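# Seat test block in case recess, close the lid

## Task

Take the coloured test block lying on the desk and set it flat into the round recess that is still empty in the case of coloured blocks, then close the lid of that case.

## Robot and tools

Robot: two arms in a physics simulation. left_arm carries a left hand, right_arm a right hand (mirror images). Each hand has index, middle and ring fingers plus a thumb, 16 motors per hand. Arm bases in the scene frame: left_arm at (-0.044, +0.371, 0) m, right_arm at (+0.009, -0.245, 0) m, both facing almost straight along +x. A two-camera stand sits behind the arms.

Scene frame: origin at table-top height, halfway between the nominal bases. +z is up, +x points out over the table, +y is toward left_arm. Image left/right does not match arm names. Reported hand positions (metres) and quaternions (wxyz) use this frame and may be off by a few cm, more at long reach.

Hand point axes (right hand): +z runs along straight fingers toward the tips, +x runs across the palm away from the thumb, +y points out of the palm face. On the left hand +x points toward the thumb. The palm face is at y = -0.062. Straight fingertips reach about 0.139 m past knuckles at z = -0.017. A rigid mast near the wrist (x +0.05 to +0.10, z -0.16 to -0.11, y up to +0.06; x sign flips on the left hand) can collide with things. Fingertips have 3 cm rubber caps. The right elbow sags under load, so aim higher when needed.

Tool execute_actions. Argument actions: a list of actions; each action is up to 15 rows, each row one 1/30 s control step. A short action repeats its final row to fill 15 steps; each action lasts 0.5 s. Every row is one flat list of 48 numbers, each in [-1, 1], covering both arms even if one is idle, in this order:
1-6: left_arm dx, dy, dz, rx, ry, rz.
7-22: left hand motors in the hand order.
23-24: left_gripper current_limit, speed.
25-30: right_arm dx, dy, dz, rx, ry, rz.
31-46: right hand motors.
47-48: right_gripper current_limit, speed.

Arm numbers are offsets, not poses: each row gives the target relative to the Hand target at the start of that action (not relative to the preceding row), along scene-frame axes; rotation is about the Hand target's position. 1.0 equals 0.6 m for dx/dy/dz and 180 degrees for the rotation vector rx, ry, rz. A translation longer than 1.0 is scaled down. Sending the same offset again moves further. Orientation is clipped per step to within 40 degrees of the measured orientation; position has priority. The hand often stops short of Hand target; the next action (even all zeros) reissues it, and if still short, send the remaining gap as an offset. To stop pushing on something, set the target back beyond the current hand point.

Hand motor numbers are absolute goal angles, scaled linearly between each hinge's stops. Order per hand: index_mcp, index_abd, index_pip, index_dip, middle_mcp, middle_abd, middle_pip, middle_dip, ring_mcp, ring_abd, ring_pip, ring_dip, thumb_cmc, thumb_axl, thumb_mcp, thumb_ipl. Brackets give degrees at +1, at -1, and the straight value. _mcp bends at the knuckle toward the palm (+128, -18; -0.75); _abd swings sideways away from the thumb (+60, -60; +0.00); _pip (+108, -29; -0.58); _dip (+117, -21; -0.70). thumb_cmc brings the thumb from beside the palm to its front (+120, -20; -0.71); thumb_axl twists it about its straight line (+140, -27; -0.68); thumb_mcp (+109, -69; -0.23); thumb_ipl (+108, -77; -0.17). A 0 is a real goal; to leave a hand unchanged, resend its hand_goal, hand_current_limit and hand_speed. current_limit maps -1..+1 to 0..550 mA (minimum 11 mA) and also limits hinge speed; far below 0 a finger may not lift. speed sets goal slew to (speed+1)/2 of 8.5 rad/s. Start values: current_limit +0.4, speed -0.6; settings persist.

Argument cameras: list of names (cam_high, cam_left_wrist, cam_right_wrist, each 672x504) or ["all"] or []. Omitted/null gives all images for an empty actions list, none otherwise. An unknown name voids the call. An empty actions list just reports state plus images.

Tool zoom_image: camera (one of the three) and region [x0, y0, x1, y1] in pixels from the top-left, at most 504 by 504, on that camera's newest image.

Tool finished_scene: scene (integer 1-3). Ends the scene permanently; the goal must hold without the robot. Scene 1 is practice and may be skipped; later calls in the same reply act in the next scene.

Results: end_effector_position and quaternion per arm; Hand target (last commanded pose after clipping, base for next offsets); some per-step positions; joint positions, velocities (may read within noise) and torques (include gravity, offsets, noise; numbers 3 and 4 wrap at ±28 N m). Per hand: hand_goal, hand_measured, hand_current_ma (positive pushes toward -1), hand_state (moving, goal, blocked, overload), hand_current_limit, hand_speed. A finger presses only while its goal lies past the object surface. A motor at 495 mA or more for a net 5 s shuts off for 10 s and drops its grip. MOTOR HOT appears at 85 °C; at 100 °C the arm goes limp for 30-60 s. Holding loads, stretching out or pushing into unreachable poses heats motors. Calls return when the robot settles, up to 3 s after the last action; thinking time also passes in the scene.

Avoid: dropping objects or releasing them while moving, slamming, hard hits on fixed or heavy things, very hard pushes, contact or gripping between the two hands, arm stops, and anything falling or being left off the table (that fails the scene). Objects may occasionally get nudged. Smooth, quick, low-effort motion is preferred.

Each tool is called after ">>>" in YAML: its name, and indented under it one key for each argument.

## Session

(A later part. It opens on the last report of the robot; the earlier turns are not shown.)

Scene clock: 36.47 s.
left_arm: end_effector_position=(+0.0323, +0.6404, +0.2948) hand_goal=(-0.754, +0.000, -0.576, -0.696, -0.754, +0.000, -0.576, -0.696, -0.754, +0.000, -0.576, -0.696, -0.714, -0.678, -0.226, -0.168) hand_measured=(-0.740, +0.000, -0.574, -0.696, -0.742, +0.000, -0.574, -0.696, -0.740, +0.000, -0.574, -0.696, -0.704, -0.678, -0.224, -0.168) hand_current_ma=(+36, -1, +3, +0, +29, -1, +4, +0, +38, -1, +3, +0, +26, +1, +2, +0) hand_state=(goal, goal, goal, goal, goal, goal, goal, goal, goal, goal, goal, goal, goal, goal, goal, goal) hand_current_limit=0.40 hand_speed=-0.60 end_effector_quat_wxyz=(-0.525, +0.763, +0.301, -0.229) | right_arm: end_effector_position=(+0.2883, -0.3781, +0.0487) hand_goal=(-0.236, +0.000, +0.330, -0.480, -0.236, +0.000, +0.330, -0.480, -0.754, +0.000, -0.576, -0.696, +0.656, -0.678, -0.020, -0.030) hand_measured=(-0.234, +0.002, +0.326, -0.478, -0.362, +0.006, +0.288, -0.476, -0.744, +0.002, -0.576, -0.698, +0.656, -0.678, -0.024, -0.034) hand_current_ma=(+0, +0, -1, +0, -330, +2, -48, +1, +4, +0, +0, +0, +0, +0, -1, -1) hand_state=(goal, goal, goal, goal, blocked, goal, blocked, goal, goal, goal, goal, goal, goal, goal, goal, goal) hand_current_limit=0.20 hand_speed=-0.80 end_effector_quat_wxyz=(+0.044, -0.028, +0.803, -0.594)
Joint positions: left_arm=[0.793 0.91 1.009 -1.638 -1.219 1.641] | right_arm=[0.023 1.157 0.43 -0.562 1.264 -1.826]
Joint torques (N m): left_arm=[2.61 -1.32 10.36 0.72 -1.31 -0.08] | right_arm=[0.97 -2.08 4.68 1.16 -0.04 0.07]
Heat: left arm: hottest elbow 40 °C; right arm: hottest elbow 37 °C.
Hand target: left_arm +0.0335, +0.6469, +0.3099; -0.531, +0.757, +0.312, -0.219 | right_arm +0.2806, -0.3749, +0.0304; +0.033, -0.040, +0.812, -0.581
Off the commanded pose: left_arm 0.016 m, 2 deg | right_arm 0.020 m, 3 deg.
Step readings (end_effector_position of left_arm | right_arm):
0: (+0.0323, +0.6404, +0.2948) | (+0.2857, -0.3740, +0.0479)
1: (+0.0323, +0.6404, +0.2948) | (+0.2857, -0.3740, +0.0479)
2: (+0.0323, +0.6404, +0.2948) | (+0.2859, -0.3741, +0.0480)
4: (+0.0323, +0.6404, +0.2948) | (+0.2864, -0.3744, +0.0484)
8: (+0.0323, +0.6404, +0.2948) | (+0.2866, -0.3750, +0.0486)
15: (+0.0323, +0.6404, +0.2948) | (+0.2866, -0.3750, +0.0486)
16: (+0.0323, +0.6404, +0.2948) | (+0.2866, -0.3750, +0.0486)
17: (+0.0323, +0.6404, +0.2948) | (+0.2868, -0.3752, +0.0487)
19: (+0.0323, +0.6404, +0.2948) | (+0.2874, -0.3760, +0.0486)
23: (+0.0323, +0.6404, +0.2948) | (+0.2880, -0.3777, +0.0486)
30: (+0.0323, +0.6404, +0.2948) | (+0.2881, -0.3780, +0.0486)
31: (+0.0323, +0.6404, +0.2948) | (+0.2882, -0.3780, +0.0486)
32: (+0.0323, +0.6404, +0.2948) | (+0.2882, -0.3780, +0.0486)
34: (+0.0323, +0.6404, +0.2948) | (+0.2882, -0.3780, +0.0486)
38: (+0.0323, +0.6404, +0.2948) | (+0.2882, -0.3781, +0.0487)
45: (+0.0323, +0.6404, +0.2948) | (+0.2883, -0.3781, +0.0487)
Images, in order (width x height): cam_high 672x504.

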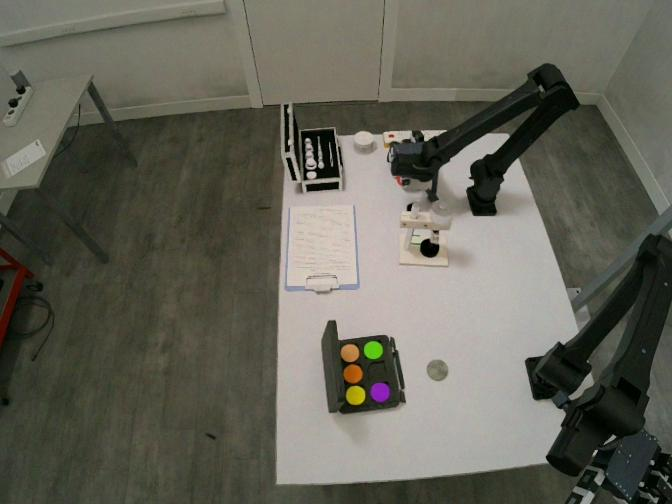

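>>> execute_actions:
  actions:
    - [[0,0,0,0,0,0,-0.754,0,-0.576,-0.696,-0.754,0,-0.576,-0.696,-0.754,0,-0.576,-0.696,-0.714,-0.678,-0.226,-0.168,0.4,-0.6,0,0,0.02,0,0,0,-0.33,0,0.1,-0.1,-0.5,0,0.08,-0.087,-0.754,0,-0.576,-0.696,0.657,-0.678,-0.226,0.0,0.4,-0.4]]
    - [[0,0,0,0,0,0,-0.754,0,-0.576,-0.696,-0.754,0,-0.576,-0.696,-0.754,0,-0.576,-0.696,-0.714,-0.678,-0.226,-0.168,0.4,-0.6,0.02,0,0.12,0,0,0,-0.342,0,0.08,-0.087,-0.754,0,-0.576,-0.696,-0.754,0,-0.576,-0.696,0.5,-0.678,-0.226,0.0,0.4,-0.3]]
    - [[0,0,0,0,0,0,-0.754,0,-0.576,-0.696,-0.754,0,-0.576,-0.696,-0.754,0,-0.576,-0.696,-0.714,-0.678,-0.226,-0.168,0.4,-0.6,-0.0577,0.0248,0,0,0,0,-0.13,0,0.324,-0.53,-0.754,0,-0.576,-0.696,-0.754,0,-0.576,-0.696,0.4,-0.678,-0.226,0.0,0.4,-0.3]]
    - [[0,0,0,0,0,0,-0.754,0,-0.576,-0.696,-0.754,0,-0.576,-0.696,-0.754,0,-0.576,-0.696,-0.714,-0.678,-0.226,-0.168,0.4,-0.6,0,0,-0.09,0,0,0,-0.13,0,0.324,-0.53,-0.754,0,-0.576,-0.696,-0.754,0,-0.576,-0.696,0.4,-0.678,-0.226,0.0,0.4,-0.3]]
  cameras: ["cam_high"]

>>> zoom_image:
  camera: "cam_high"
  region: [380, 150, 440, 210]

Scene clock: 41.17 s.
left_arm: end_effector_position=(+0.0323, +0.6404, +0.2948) hand_goal=(-0.754, +0.000, -0.576, -0.696, -0.754, +0.000, -0.576, -0.696, -0.754, +0.000, -0.576, -0.696, -0.714, -0.678, -0.226, -0.168) hand_measured=(-0.740, +0.000, -0.574, -0.696, -0.742, +0.000, -0.574, -0.696, -0.740, +0.000, -0.574, -0.696, -0.704, -0.678, -0.224, -0.168) hand_current_ma=(+36, -1, +3, +0, +29, -1, +4, +0, +38, -1, +3, +0, +26, +1, +2, +0) hand_state=(goal, goal, goal, goal, goal, goal, goal, goal, goal, goal, goal, goal, goal, goal, goal, goal) hand_current_limit=0.40 hand_speed=-0.60 end_effector_quat_wxyz=(-0.525, +0.763, +0.301, -0.229) | right_arm: end_effector_position=(+0.2555, -0.3593, +0.0624) hand_goal=(-0.130, +0.000, +0.324, -0.530, -0.754, +0.000, -0.576, -0.696, -0.754, +0.000, -0.576, -0.696, +0.400, -0.678, -0.226, +0.000) hand_measured=(-0.130, -0.002, +0.320, -0.528, -0.732, +0.000, -0.570, -0.692, -0.744, +0.002, -0.576, -0.698, +0.404, -0.678, -0.222, -0.002) hand_current_ma=(+0, +0, -1, +0, +18, +0, +2, +1, +4, +0, +0, +0, +1, +0, +1, +0) hand_state=(goal, goal, goal, goal, blocked, goal, goal, goal, goal, goal, goal, goal, goal, goal, goal, goal) hand_current_limit=0.40 hand_speed=-0.30 end_effector_quat_wxyz=(+0.031, -0.043, +0.813, -0.580)
Joint positions: left_arm=[0.793 0.91 1.009 -1.638 -1.219 1.641] | right_arm=[0.093 1.057 0.441 -0.911 1.239 -1.618]
Joint torques (N m): left_arm=[2.61 -1.32 10.4 0.81 -1.33 -0.09] | right_arm=[1.96 -2.02 6.45 0.62 1.53 0.15]
Heat: left arm: hottest elbow 40 °C; right arm: hottest elbow 37 °C.
Hand target: left_arm +0.0335, +0.6469, +0.3099; -0.531, +0.757, +0.312, -0.219 | right_arm +0.2580, -0.3600, +0.0603; +0.033, -0.040, +0.812, -0.581
Off the commanded pose: left_arm 0.016 m, 2 deg | right_arm 0.003 m, 0 deg.
Step readings (end_effector_position of left_arm | right_arm):
0: (+0.0323, +0.6404, +0.2948) | (+0.2883, -0.3781, +0.0487)
1: (+0.0323, +0.6404, +0.2948) | (+0.2883, -0.3781, +0.0487)
2: (+0.0323, +0.6404, +0.2948) | (+0.2882, -0.3781, +0.0486)
4: (+0.0323, +0.6404, +0.2948) | (+0.2881, -0.3770, +0.0475)
8: (+0.0323, +0.6404, +0.2948) | (+0.2876, -0.3747, +0.0451)
15: (+0.0323, +0.6404, +0.2948) | (+0.2872, -0.3746, +0.0450)
16: (+0.0323, +0.6404, +0.2948) | (+0.2869, -0.3746, +0.0449)
17: (+0.0323, +0.6404, +0.2948) | (+0.2854, -0.3742, +0.0453)
19: (+0.0323, +0.6404, +0.2948) | (+0.2775, -0.3739, +0.0493)
23: (+0.0323, +0.6404, +0.2948) | (+0.2704, -0.3761, +0.0685)
30: (+0.0323, +0.6404, +0.2948) | (+0.2757, -0.3766, +0.0914)
31: (+0.0323, +0.6404, +0.2948) | (+0.2742, -0.3766, +0.0913)
32: (+0.0323, +0.6404, +0.2948) | (+0.2718, -0.3763, +0.0913)
34: (+0.0323, +0.6404, +0.2948) | (+0.2660, -0.3738, +0.0940)
38: (+0.0323, +0.6404, +0.2948) | (+0.2598, -0.3666, +0.1050)
45: (+0.0323, +0.6404, +0.2948) | (+0.2501, -0.3626, +0.1067)
46: (+0.0323, +0.6404, +0.2948) | (+0.2495, -0.3627, +0.1067)
47: (+0.0323, +0.6404, +0.2948) | (+0.2503, -0.3626, +0.1062)
49: (+0.0323, +0.6404, +0.2948) | (+0.2533, -0.3616, +0.1001)
53: (+0.0323, +0.6404, +0.2948) | (+0.2491, -0.3597, +0.0759)
60: (+0.0323, +0.6404, +0.2948) | (+0.2521, -0.3595, +0.0623)
Images, in order (width x height): cam_high 672x504.

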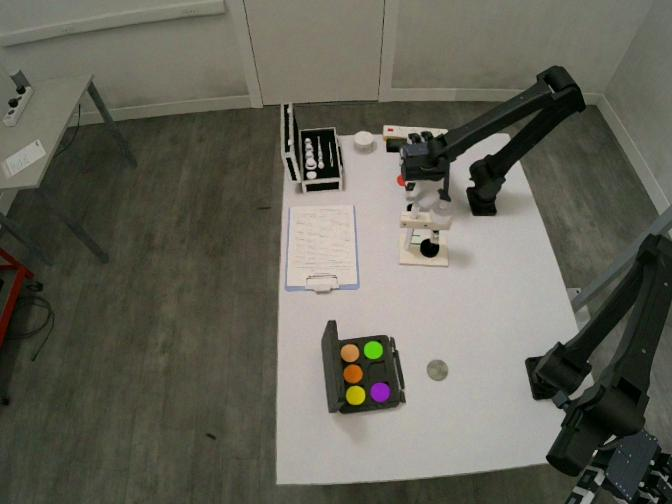

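Scaled by 8.400.

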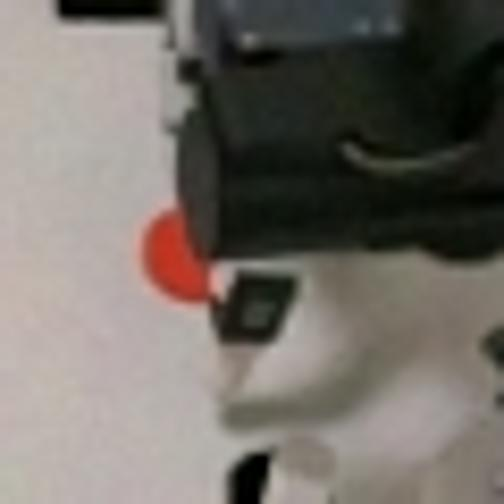

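>>> execute_actions:
  actions:
    - [[0,0,0,0,0,0,-0.754,0,-0.576,-0.696,-0.754,0,-0.576,-0.696,-0.754,0,-0.576,-0.696,-0.714,-0.678,-0.226,-0.168,0.4,-0.6,0.0,-0.02,0.14,0,0,0,-0.342,0,0.08,-0.087,-0.342,0,0.08,-0.087,-0.754,0,-0.576,-0.696,0.657,-0.678,-0.226,0.0,0.4,-0.3]]
    - [[0,0,0,0,0,0,-0.754,0,-0.576,-0.696,-0.754,0,-0.576,-0.696,-0.754,0,-0.576,-0.696,-0.714,-0.678,-0.226,-0.168,0.4,-0.6,0.041,-0.01,-0.01,0,0,0,-0.342,0,0.08,-0.087,-0.342,0,0.08,-0.087,-0.754,0,-0.576,-0.696,0.657,-0.678,-0.226,0.0,0.4,-0.3]]
  cameras: ["cam_high"]

>>> zoom_image:
  camera: "cam_high"
  region: [380, 130, 440, 190]

Scene clock: 43.23 s.
left_arm: end_effector_position=(+0.0323, +0.6404, +0.2948) hand_goal=(-0.754, +0.000, -0.576, -0.696, -0.754, +0.000, -0.576, -0.696, -0.754, +0.000, -0.576, -0.696, -0.714, -0.678, -0.226, -0.168) hand_measured=(-0.740, +0.000, -0.574, -0.696, -0.742, +0.000, -0.574, -0.696, -0.740, +0.000, -0.574, -0.696, -0.704, -0.678, -0.224, -0.168) hand_current_ma=(+36, -1, +3, +0, +29, -1, +4, +0, +38, -1, +3, +0, +26, +1, +2, +0) hand_state=(goal, goal, goal, goal, goal, goal, goal, goal, goal, goal, goal, goal, goal, goal, goal, goal) hand_current_limit=0.40 hand_speed=-0.60 end_effector_quat_wxyz=(-0.525, +0.763, +0.301, -0.229) | right_arm: end_effector_position=(+0.2585, -0.3758, +0.1159) hand_goal=(-0.342, +0.000, +0.080, -0.088, -0.342, +0.000, +0.080, -0.088, -0.754, +0.000, -0.576, -0.696, +0.656, -0.678, -0.226, +0.000) hand_measured=(-0.330, -0.002, +0.082, -0.092, -0.338, +0.000, +0.078, -0.092, -0.744, +0.002, -0.576, -0.698, +0.652, -0.678, -0.222, -0.002) hand_current_ma=(+6, +0, +0, -1, +1, +0, +0, -1, +4, +0, +0, +0, -1, +0, +1, +0) hand_state=(goal, goal, goal, goal, goal, goal, goal, goal, goal, goal, goal, goal, goal, goal, goal, goal) hand_current_limit=0.40 hand_speed=-0.30 end_effector_quat_wxyz=(+0.010, -0.058, +0.812, -0.581)
Joint positions: left_arm=[0.793 0.91 1.009 -1.638 -1.219 1.641] | right_arm=[0.018 0.937 0.534 -0.956 1.232 -1.848]
Joint torques (N m): left_arm=[2.84 -1.14 10.45 0.76 -1.31 -0.08] | right_arm=[2.14 -1.85 11.88 1.18 1.27 -0.01]
Heat: left arm: hottest elbow 40 °C; right arm: hottest elbow 38 °C.
Hand target: left_arm +0.0335, +0.6469, +0.3099; -0.531, +0.757, +0.312, -0.219 | right_arm +0.2827, -0.3780, +0.1384; +0.033, -0.040, +0.812, -0.581
Off the commanded pose: left_arm 0.016 m, 2 deg | right_arm 0.033 m, 3 deg.
Step readings (end_effector_position of left_arm | right_arm):
0: (+0.0323, +0.6404, +0.2948) | (+0.2555, -0.3593, +0.0624)
1: (+0.0323, +0.6404, +0.2948) | (+0.2554, -0.3594, +0.0624)
2: (+0.0323, +0.6404, +0.2948) | (+0.2543, -0.3602, +0.0629)
4: (+0.0323, +0.6404, +0.2948) | (+0.2478, -0.3644, +0.0685)
8: (+0.0323, +0.6404, +0.2948) | (+0.2411, -0.3744, +0.0935)
15: (+0.0323, +0.6404, +0.2948) | (+0.2457, -0.3746, +0.1200)
16: (+0.0323, +0.6404, +0.2948) | (+0.2449, -0.3744, +0.1198)
17: (+0.0323, +0.6404, +0.2948) | (+0.2446, -0.3742, +0.1193)
19: (+0.0323, +0.6404, +0.2948) | (+0.2456, -0.3741, +0.1183)
23: (+0.0323, +0.6404, +0.2948) | (+0.2533, -0.3744, +0.1158)
30: (+0.0323, +0.6404, +0.2948) | (+0.2581, -0.3755, +0.1159)
Images, in order (width x height): cam_high 672x504.

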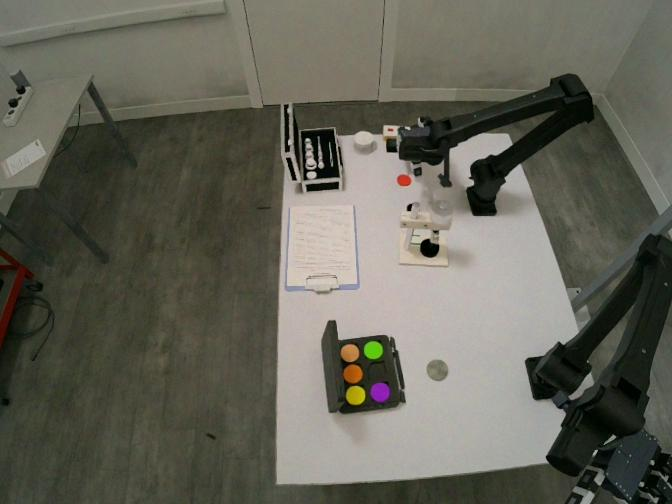

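Scaled by 8.400.

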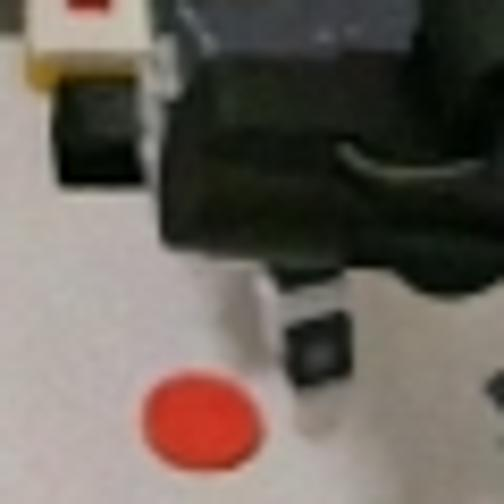

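>>> execute_actions:
  actions:
    - [[0,0,0,0,0,0,-0.754,0,-0.576,-0.696,-0.754,0,-0.576,-0.696,-0.754,0,-0.576,-0.696,-0.714,-0.678,-0.226,-0.168,0.4,-0.6,0,-0.0075,-0.07,0,0,0,-0.342,0,0.08,-0.087,-0.342,0,0.08,-0.087,-0.754,0,-0.576,-0.696,0.657,-0.678,-0.226,0.0,0.4,-0.4]]
    - [[0,0,0,0,0,0,-0.754,0,-0.576,-0.696,-0.754,0,-0.576,-0.696,-0.754,0,-0.576,-0.696,-0.714,-0.678,-0.226,-0.168,0.4,-0.6,0,0,-0.06,0,0,0,-0.342,0,0.08,-0.087,-0.342,0,0.08,-0.087,-0.754,0,-0.576,-0.696,0.657,-0.678,-0.226,0.0,0.4,-0.4]]
    - [[0,0,0,0,0,0,-0.754,0,-0.576,-0.696,-0.754,0,-0.576,-0.696,-0.754,0,-0.576,-0.696,-0.714,-0.678,-0.226,-0.168,0.4,-0.6,0,0,-0.035,0,0,0,-0.342,0,0.08,-0.087,-0.342,0,0.08,-0.087,-0.754,0,-0.576,-0.696,0.657,-0.678,-0.226,0.0,0.4,-0.4]]
    - [[0,0,0,0,0,0,-0.754,0,-0.576,-0.696,-0.754,0,-0.576,-0.696,-0.754,0,-0.576,-0.696,-0.714,-0.678,-0.226,-0.168,0.4,-0.6,0,0,0,0,0,0,-0.336,0,0.199,-0.226,-0.336,0,0.199,-0.226,-0.754,0,-0.576,-0.696,0.657,-0.678,-0.12,-0.04,0.2,-0.6]]
    - [[0,0,0,0,0,0,-0.754,0,-0.576,-0.696,-0.754,0,-0.576,-0.696,-0.754,0,-0.576,-0.696,-0.714,-0.678,-0.226,-0.168,0.4,-0.6,-0.003,0,-0.01,0,0,0,-0.27,0,0.327,-0.445,-0.27,0,0.327,-0.445,-0.754,0,-0.576,-0.696,0.657,-0.678,-0.07,-0.04,0.2,-0.7]]
  cameras: ["cam_high"]

>>> zoom_image:
  camera: "cam_high"
  region: [380, 150, 430, 200]

Scene clock: 46.70 s.
left_arm: end_effector_position=(+0.0323, +0.6404, +0.2948) hand_goal=(-0.754, +0.000, -0.576, -0.696, -0.754, +0.000, -0.576, -0.696, -0.754, +0.000, -0.576, -0.696, -0.714, -0.678, -0.226, -0.168) hand_measured=(-0.740, +0.000, -0.574, -0.696, -0.742, +0.000, -0.574, -0.696, -0.740, +0.000, -0.574, -0.696, -0.704, -0.678, -0.224, -0.168) hand_current_ma=(+36, -1, +3, +0, +29, -1, +4, +0, +38, -1, +3, +0, +26, +1, +2, +0) hand_state=(goal, goal, goal, goal, goal, goal, goal, goal, goal, goal, goal, goal, goal, goal, goal, goal) hand_current_limit=0.40 hand_speed=-0.60 end_effector_quat_wxyz=(-0.525, +0.763, +0.301, -0.229) | right_arm: end_effector_position=(+0.2886, -0.3804, +0.0454) hand_goal=(-0.270, +0.000, +0.326, -0.446, -0.270, +0.000, +0.326, -0.446, -0.754, +0.000, -0.576, -0.696, +0.656, -0.678, -0.070, -0.040) hand_measured=(-0.264, +0.002, +0.330, -0.434, -0.264, +0.000, +0.330, -0.434, -0.744, +0.002, -0.576, -0.698, +0.676, -0.676, -0.128, -0.054) hand_current_ma=(+2, +0, +1, +5, +2, +0, +1, +6, +5, +0, +0, +0, +15, +0, -129, -13) hand_state=(goal, goal, goal, goal, goal, goal, goal, goal, goal, goal, goal, goal, blocked, goal, blocked, goal) hand_current_limit=0.20 hand_speed=-0.70 end_effector_quat_wxyz=(+0.045, -0.035, +0.812, -0.581)
Joint positions: left_arm=[0.793 0.91 1.009 -1.638 -1.219 1.641] | right_arm=[-0.006 1.138 0.415 -0.486 1.221 -1.918]
Joint torques (N m): left_arm=[2.84 -1.49 10.41 0.75 -1.32 -0.08] | right_arm=[1.38 -1.96 5.07 1.58 1.29 0.06]
Heat: left arm: hottest elbow 40 °C; right arm: hottest elbow 38 °C.
Hand target: left_arm +0.0335, +0.6469, +0.3099; -0.531, +0.757, +0.312, -0.219 | right_arm +0.2807, -0.3825, +0.0332; +0.033, -0.040, +0.812, -0.581
Off the commanded pose: left_arm 0.016 m, 2 deg | right_arm 0.015 m, 2 deg.
Step readings (end_effector_position of left_arm | right_arm):
0: (+0.0323, +0.6404, +0.2948) | (+0.2584, -0.3758, +0.1159)
1: (+0.0323, +0.6404, +0.2948) | (+0.2587, -0.3758, +0.1160)
2: (+0.0323, +0.6404, +0.2948) | (+0.2607, -0.3760, +0.1161)
4: (+0.0323, +0.6404, +0.2948) | (+0.2692, -0.3767, +0.1154)
8: (+0.0323, +0.6404, +0.2948) | (+0.2817, -0.3778, +0.1095)
15: (+0.0323, +0.6404, +0.2948) | (+0.2826, -0.3800, +0.1007)
16: (+0.0323, +0.6404, +0.2948) | (+0.2829, -0.3801, +0.1006)
17: (+0.0323, +0.6404, +0.2948) | (+0.2838, -0.3802, +0.0996)
19: (+0.0323, +0.6404, +0.2948) | (+0.2847, -0.3802, +0.0931)
23: (+0.0323, +0.6404, +0.2948) | (+0.2780, -0.3802, +0.0717)
30: (+0.0323, +0.6404, +0.2948) | (+0.2815, -0.3801, +0.0633)
31: (+0.0323, +0.6404, +0.2948) | (+0.2823, -0.3801, +0.0635)
32: (+0.0323, +0.6404, +0.2948) | (+0.2835, -0.3801, +0.0633)
34: (+0.0323, +0.6404, +0.2948) | (+0.2856, -0.3801, +0.0602)
38: (+0.0323, +0.6404, +0.2948) | (+0.2827, -0.3801, +0.0481)
45: (+0.0323, +0.6404, +0.2948) | (+0.2842, -0.3810, +0.0456)
46: (+0.0323, +0.6404, +0.2948) | (+0.2844, -0.3810, +0.0457)
47: (+0.0323, +0.6404, +0.2948) | (+0.2844, -0.3811, +0.0456)
49: (+0.0323, +0.6404, +0.2948) | (+0.2850, -0.3811, +0.0457)
53: (+0.0323, +0.6404, +0.2948) | (+0.2855, -0.3811, +0.0458)
60: (+0.0323, +0.6404, +0.2948) | (+0.2854, -0.3812, +0.0458)
61: (+0.0323, +0.6404, +0.2948) | (+0.2855, -0.3812, +0.0459)
62: (+0.0323, +0.6404, +0.2948) | (+0.2859, -0.3811, +0.0459)
64: (+0.0323, +0.6404, +0.2948) | (+0.2873, -0.3803, +0.0455)
68: (+0.0323, +0.6404, +0.2948) | (+0.2884, -0.3803, +0.0454)
75: (+0.0323, +0.6404, +0.2948) | (+0.2886, -0.3804, +0.0455)
Images, in order (width x height): cam_high 672x504.

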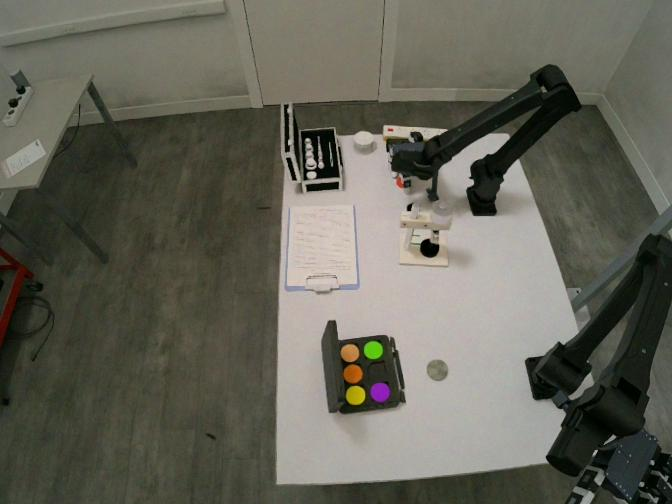

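Scaled by 10.080.

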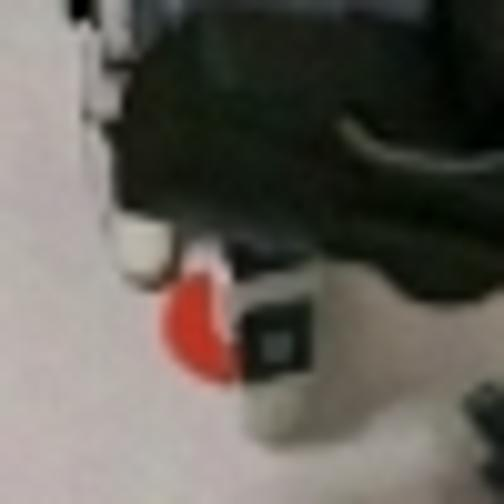

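>>> execute_actions:
  actions:
    - [[0,0,0,0,0,0,-0.754,0,-0.576,-0.696,-0.754,0,-0.576,-0.696,-0.754,0,-0.576,-0.696,-0.714,-0.678,-0.226,-0.168,0.4,-0.6,0,0,0.012,0,0,0,-0.25,0,0.328,-0.465,-0.25,0,0.328,-0.465,-0.754,0,-0.576,-0.696,0.657,-0.678,-0.05,-0.04,0.2,-0.7]]
    - [[0,0,0,0,0,0,-0.754,0,-0.576,-0.696,-0.754,0,-0.576,-0.696,-0.754,0,-0.576,-0.696,-0.714,-0.678,-0.226,-0.168,0.4,-0.6,0,0,0,0,0,0,-0.225,0,0.33,-0.485,-0.225,0,0.33,-0.485,-0.754,0,-0.576,-0.696,0.657,-0.678,-0.03,-0.03,0.2,-0.8]]
  cameras: ["cam_high","cam_right_wrist"]

>>> zoom_image:
  camera: "cam_high"
  region: [380, 150, 430, 200]

Scene clock: 50.77 s.
left_arm: end_effector_position=(+0.0323, +0.6404, +0.2948) hand_goal=(-0.754, +0.000, -0.576, -0.696, -0.754, +0.000, -0.576, -0.696, -0.754, +0.000, -0.576, -0.696, -0.714, -0.678, -0.226, -0.168) hand_measured=(-0.740, +0.000, -0.574, -0.696, -0.742, +0.000, -0.574, -0.696, -0.740, +0.000, -0.574, -0.696, -0.704, -0.678, -0.224, -0.168) hand_current_ma=(+36, -1, +3, +0, +29, -1, +4, +0, +38, -1, +3, +0, +26, +1, +2, +0) hand_state=(goal, goal, goal, goal, goal, goal, goal, goal, goal, goal, goal, goal, goal, goal, goal, goal) hand_current_limit=0.40 hand_speed=-0.60 end_effector_quat_wxyz=(-0.525, +0.763, +0.301, -0.229) | right_arm: end_effector_position=(+0.2882, -0.3816, +0.0464) hand_goal=(-0.226, +0.000, +0.330, -0.486, -0.226, +0.000, +0.330, -0.486, -0.754, +0.000, -0.576, -0.696, +0.656, -0.678, -0.030, -0.030) hand_measured=(-0.236, +0.002, +0.330, -0.482, -0.238, +0.000, +0.332, -0.478, -0.744, +0.002, -0.576, -0.698, +0.674, -0.676, -0.066, -0.052) hand_current_ma=(-5, +0, +0, +1, -6, +0, +0, +3, +5, +0, +0, +0, +12, +0, -55, -25) hand_state=(goal, goal, goal, goal, goal, goal, goal, goal, goal, goal, goal, goal, goal, goal, blocked, blocked) hand_current_limit=0.20 hand_speed=-0.80 end_effector_quat_wxyz=(+0.044, -0.034, +0.810, -0.584)
Joint positions: left_arm=[0.793 0.91 1.009 -1.638 -1.219 1.641] | right_arm=[-0.006 1.138 0.415 -0.486 1.229 -1.918]
Joint torques (N m): left_arm=[2.73 -1.2 10.43 0.83 -1.32 -0.08] | right_arm=[1.08 -3.02 5.76 0.24 0.98 0.01]
Heat: left arm: hottest elbow 40 °C; right arm: hottest elbow 37 °C.
Hand target: left_arm +0.0335, +0.6469, +0.3099; -0.531, +0.757, +0.312, -0.219 | right_arm +0.2807, -0.3825, +0.0405; +0.033, -0.040, +0.812, -0.581
Off the commanded pose: left_arm 0.016 m, 2 deg | right_arm 0.010 m, 2 deg.
Step readings (end_effector_position of left_arm | right_arm):
0: (+0.0323, +0.6404, +0.2948) | (+0.2886, -0.3804, +0.0454)
1: (+0.0323, +0.6404, +0.2948) | (+0.2886, -0.3804, +0.0454)
2: (+0.0323, +0.6404, +0.2948) | (+0.2885, -0.3807, +0.0457)
4: (+0.0323, +0.6404, +0.2948) | (+0.2884, -0.3809, +0.0459)
8: (+0.0323, +0.6404, +0.2948) | (+0.2884, -0.3809, +0.0459)
15: (+0.0323, +0.6404, +0.2948) | (+0.2884, -0.3809, +0.0459)
16: (+0.0323, +0.6404, +0.2948) | (+0.2884, -0.3809, +0.0459)
17: (+0.0323, +0.6404, +0.2948) | (+0.2883, -0.3812, +0.0461)
19: (+0.0323, +0.6404, +0.2948) | (+0.2882, -0.3815, +0.0464)
23: (+0.0323, +0.6404, +0.2948) | (+0.2882, -0.3816, +0.0464)
30: (+0.0323, +0.6404, +0.2948) | (+0.2882, -0.3816, +0.0464)
Images, in order (width x height): cam_high 672x504, cam_right_wrist 672x504.

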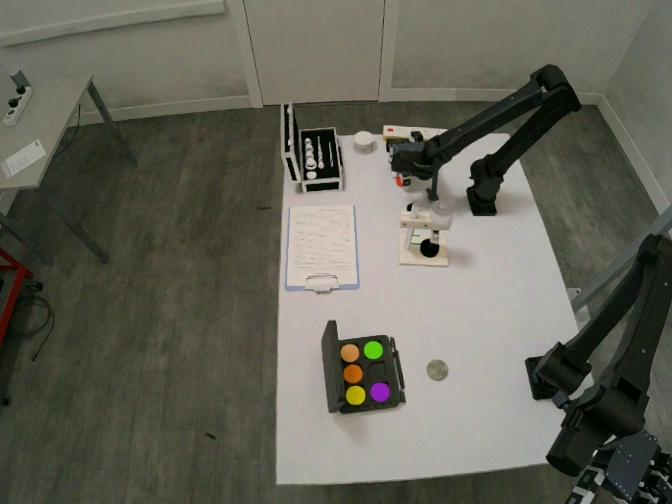

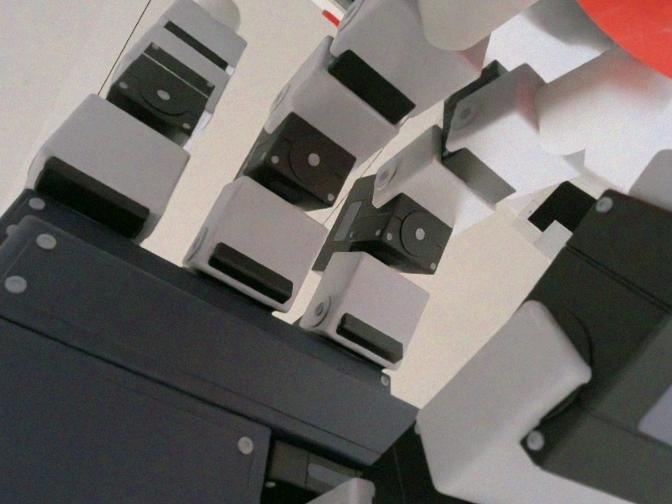

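Scaled by 10.080.

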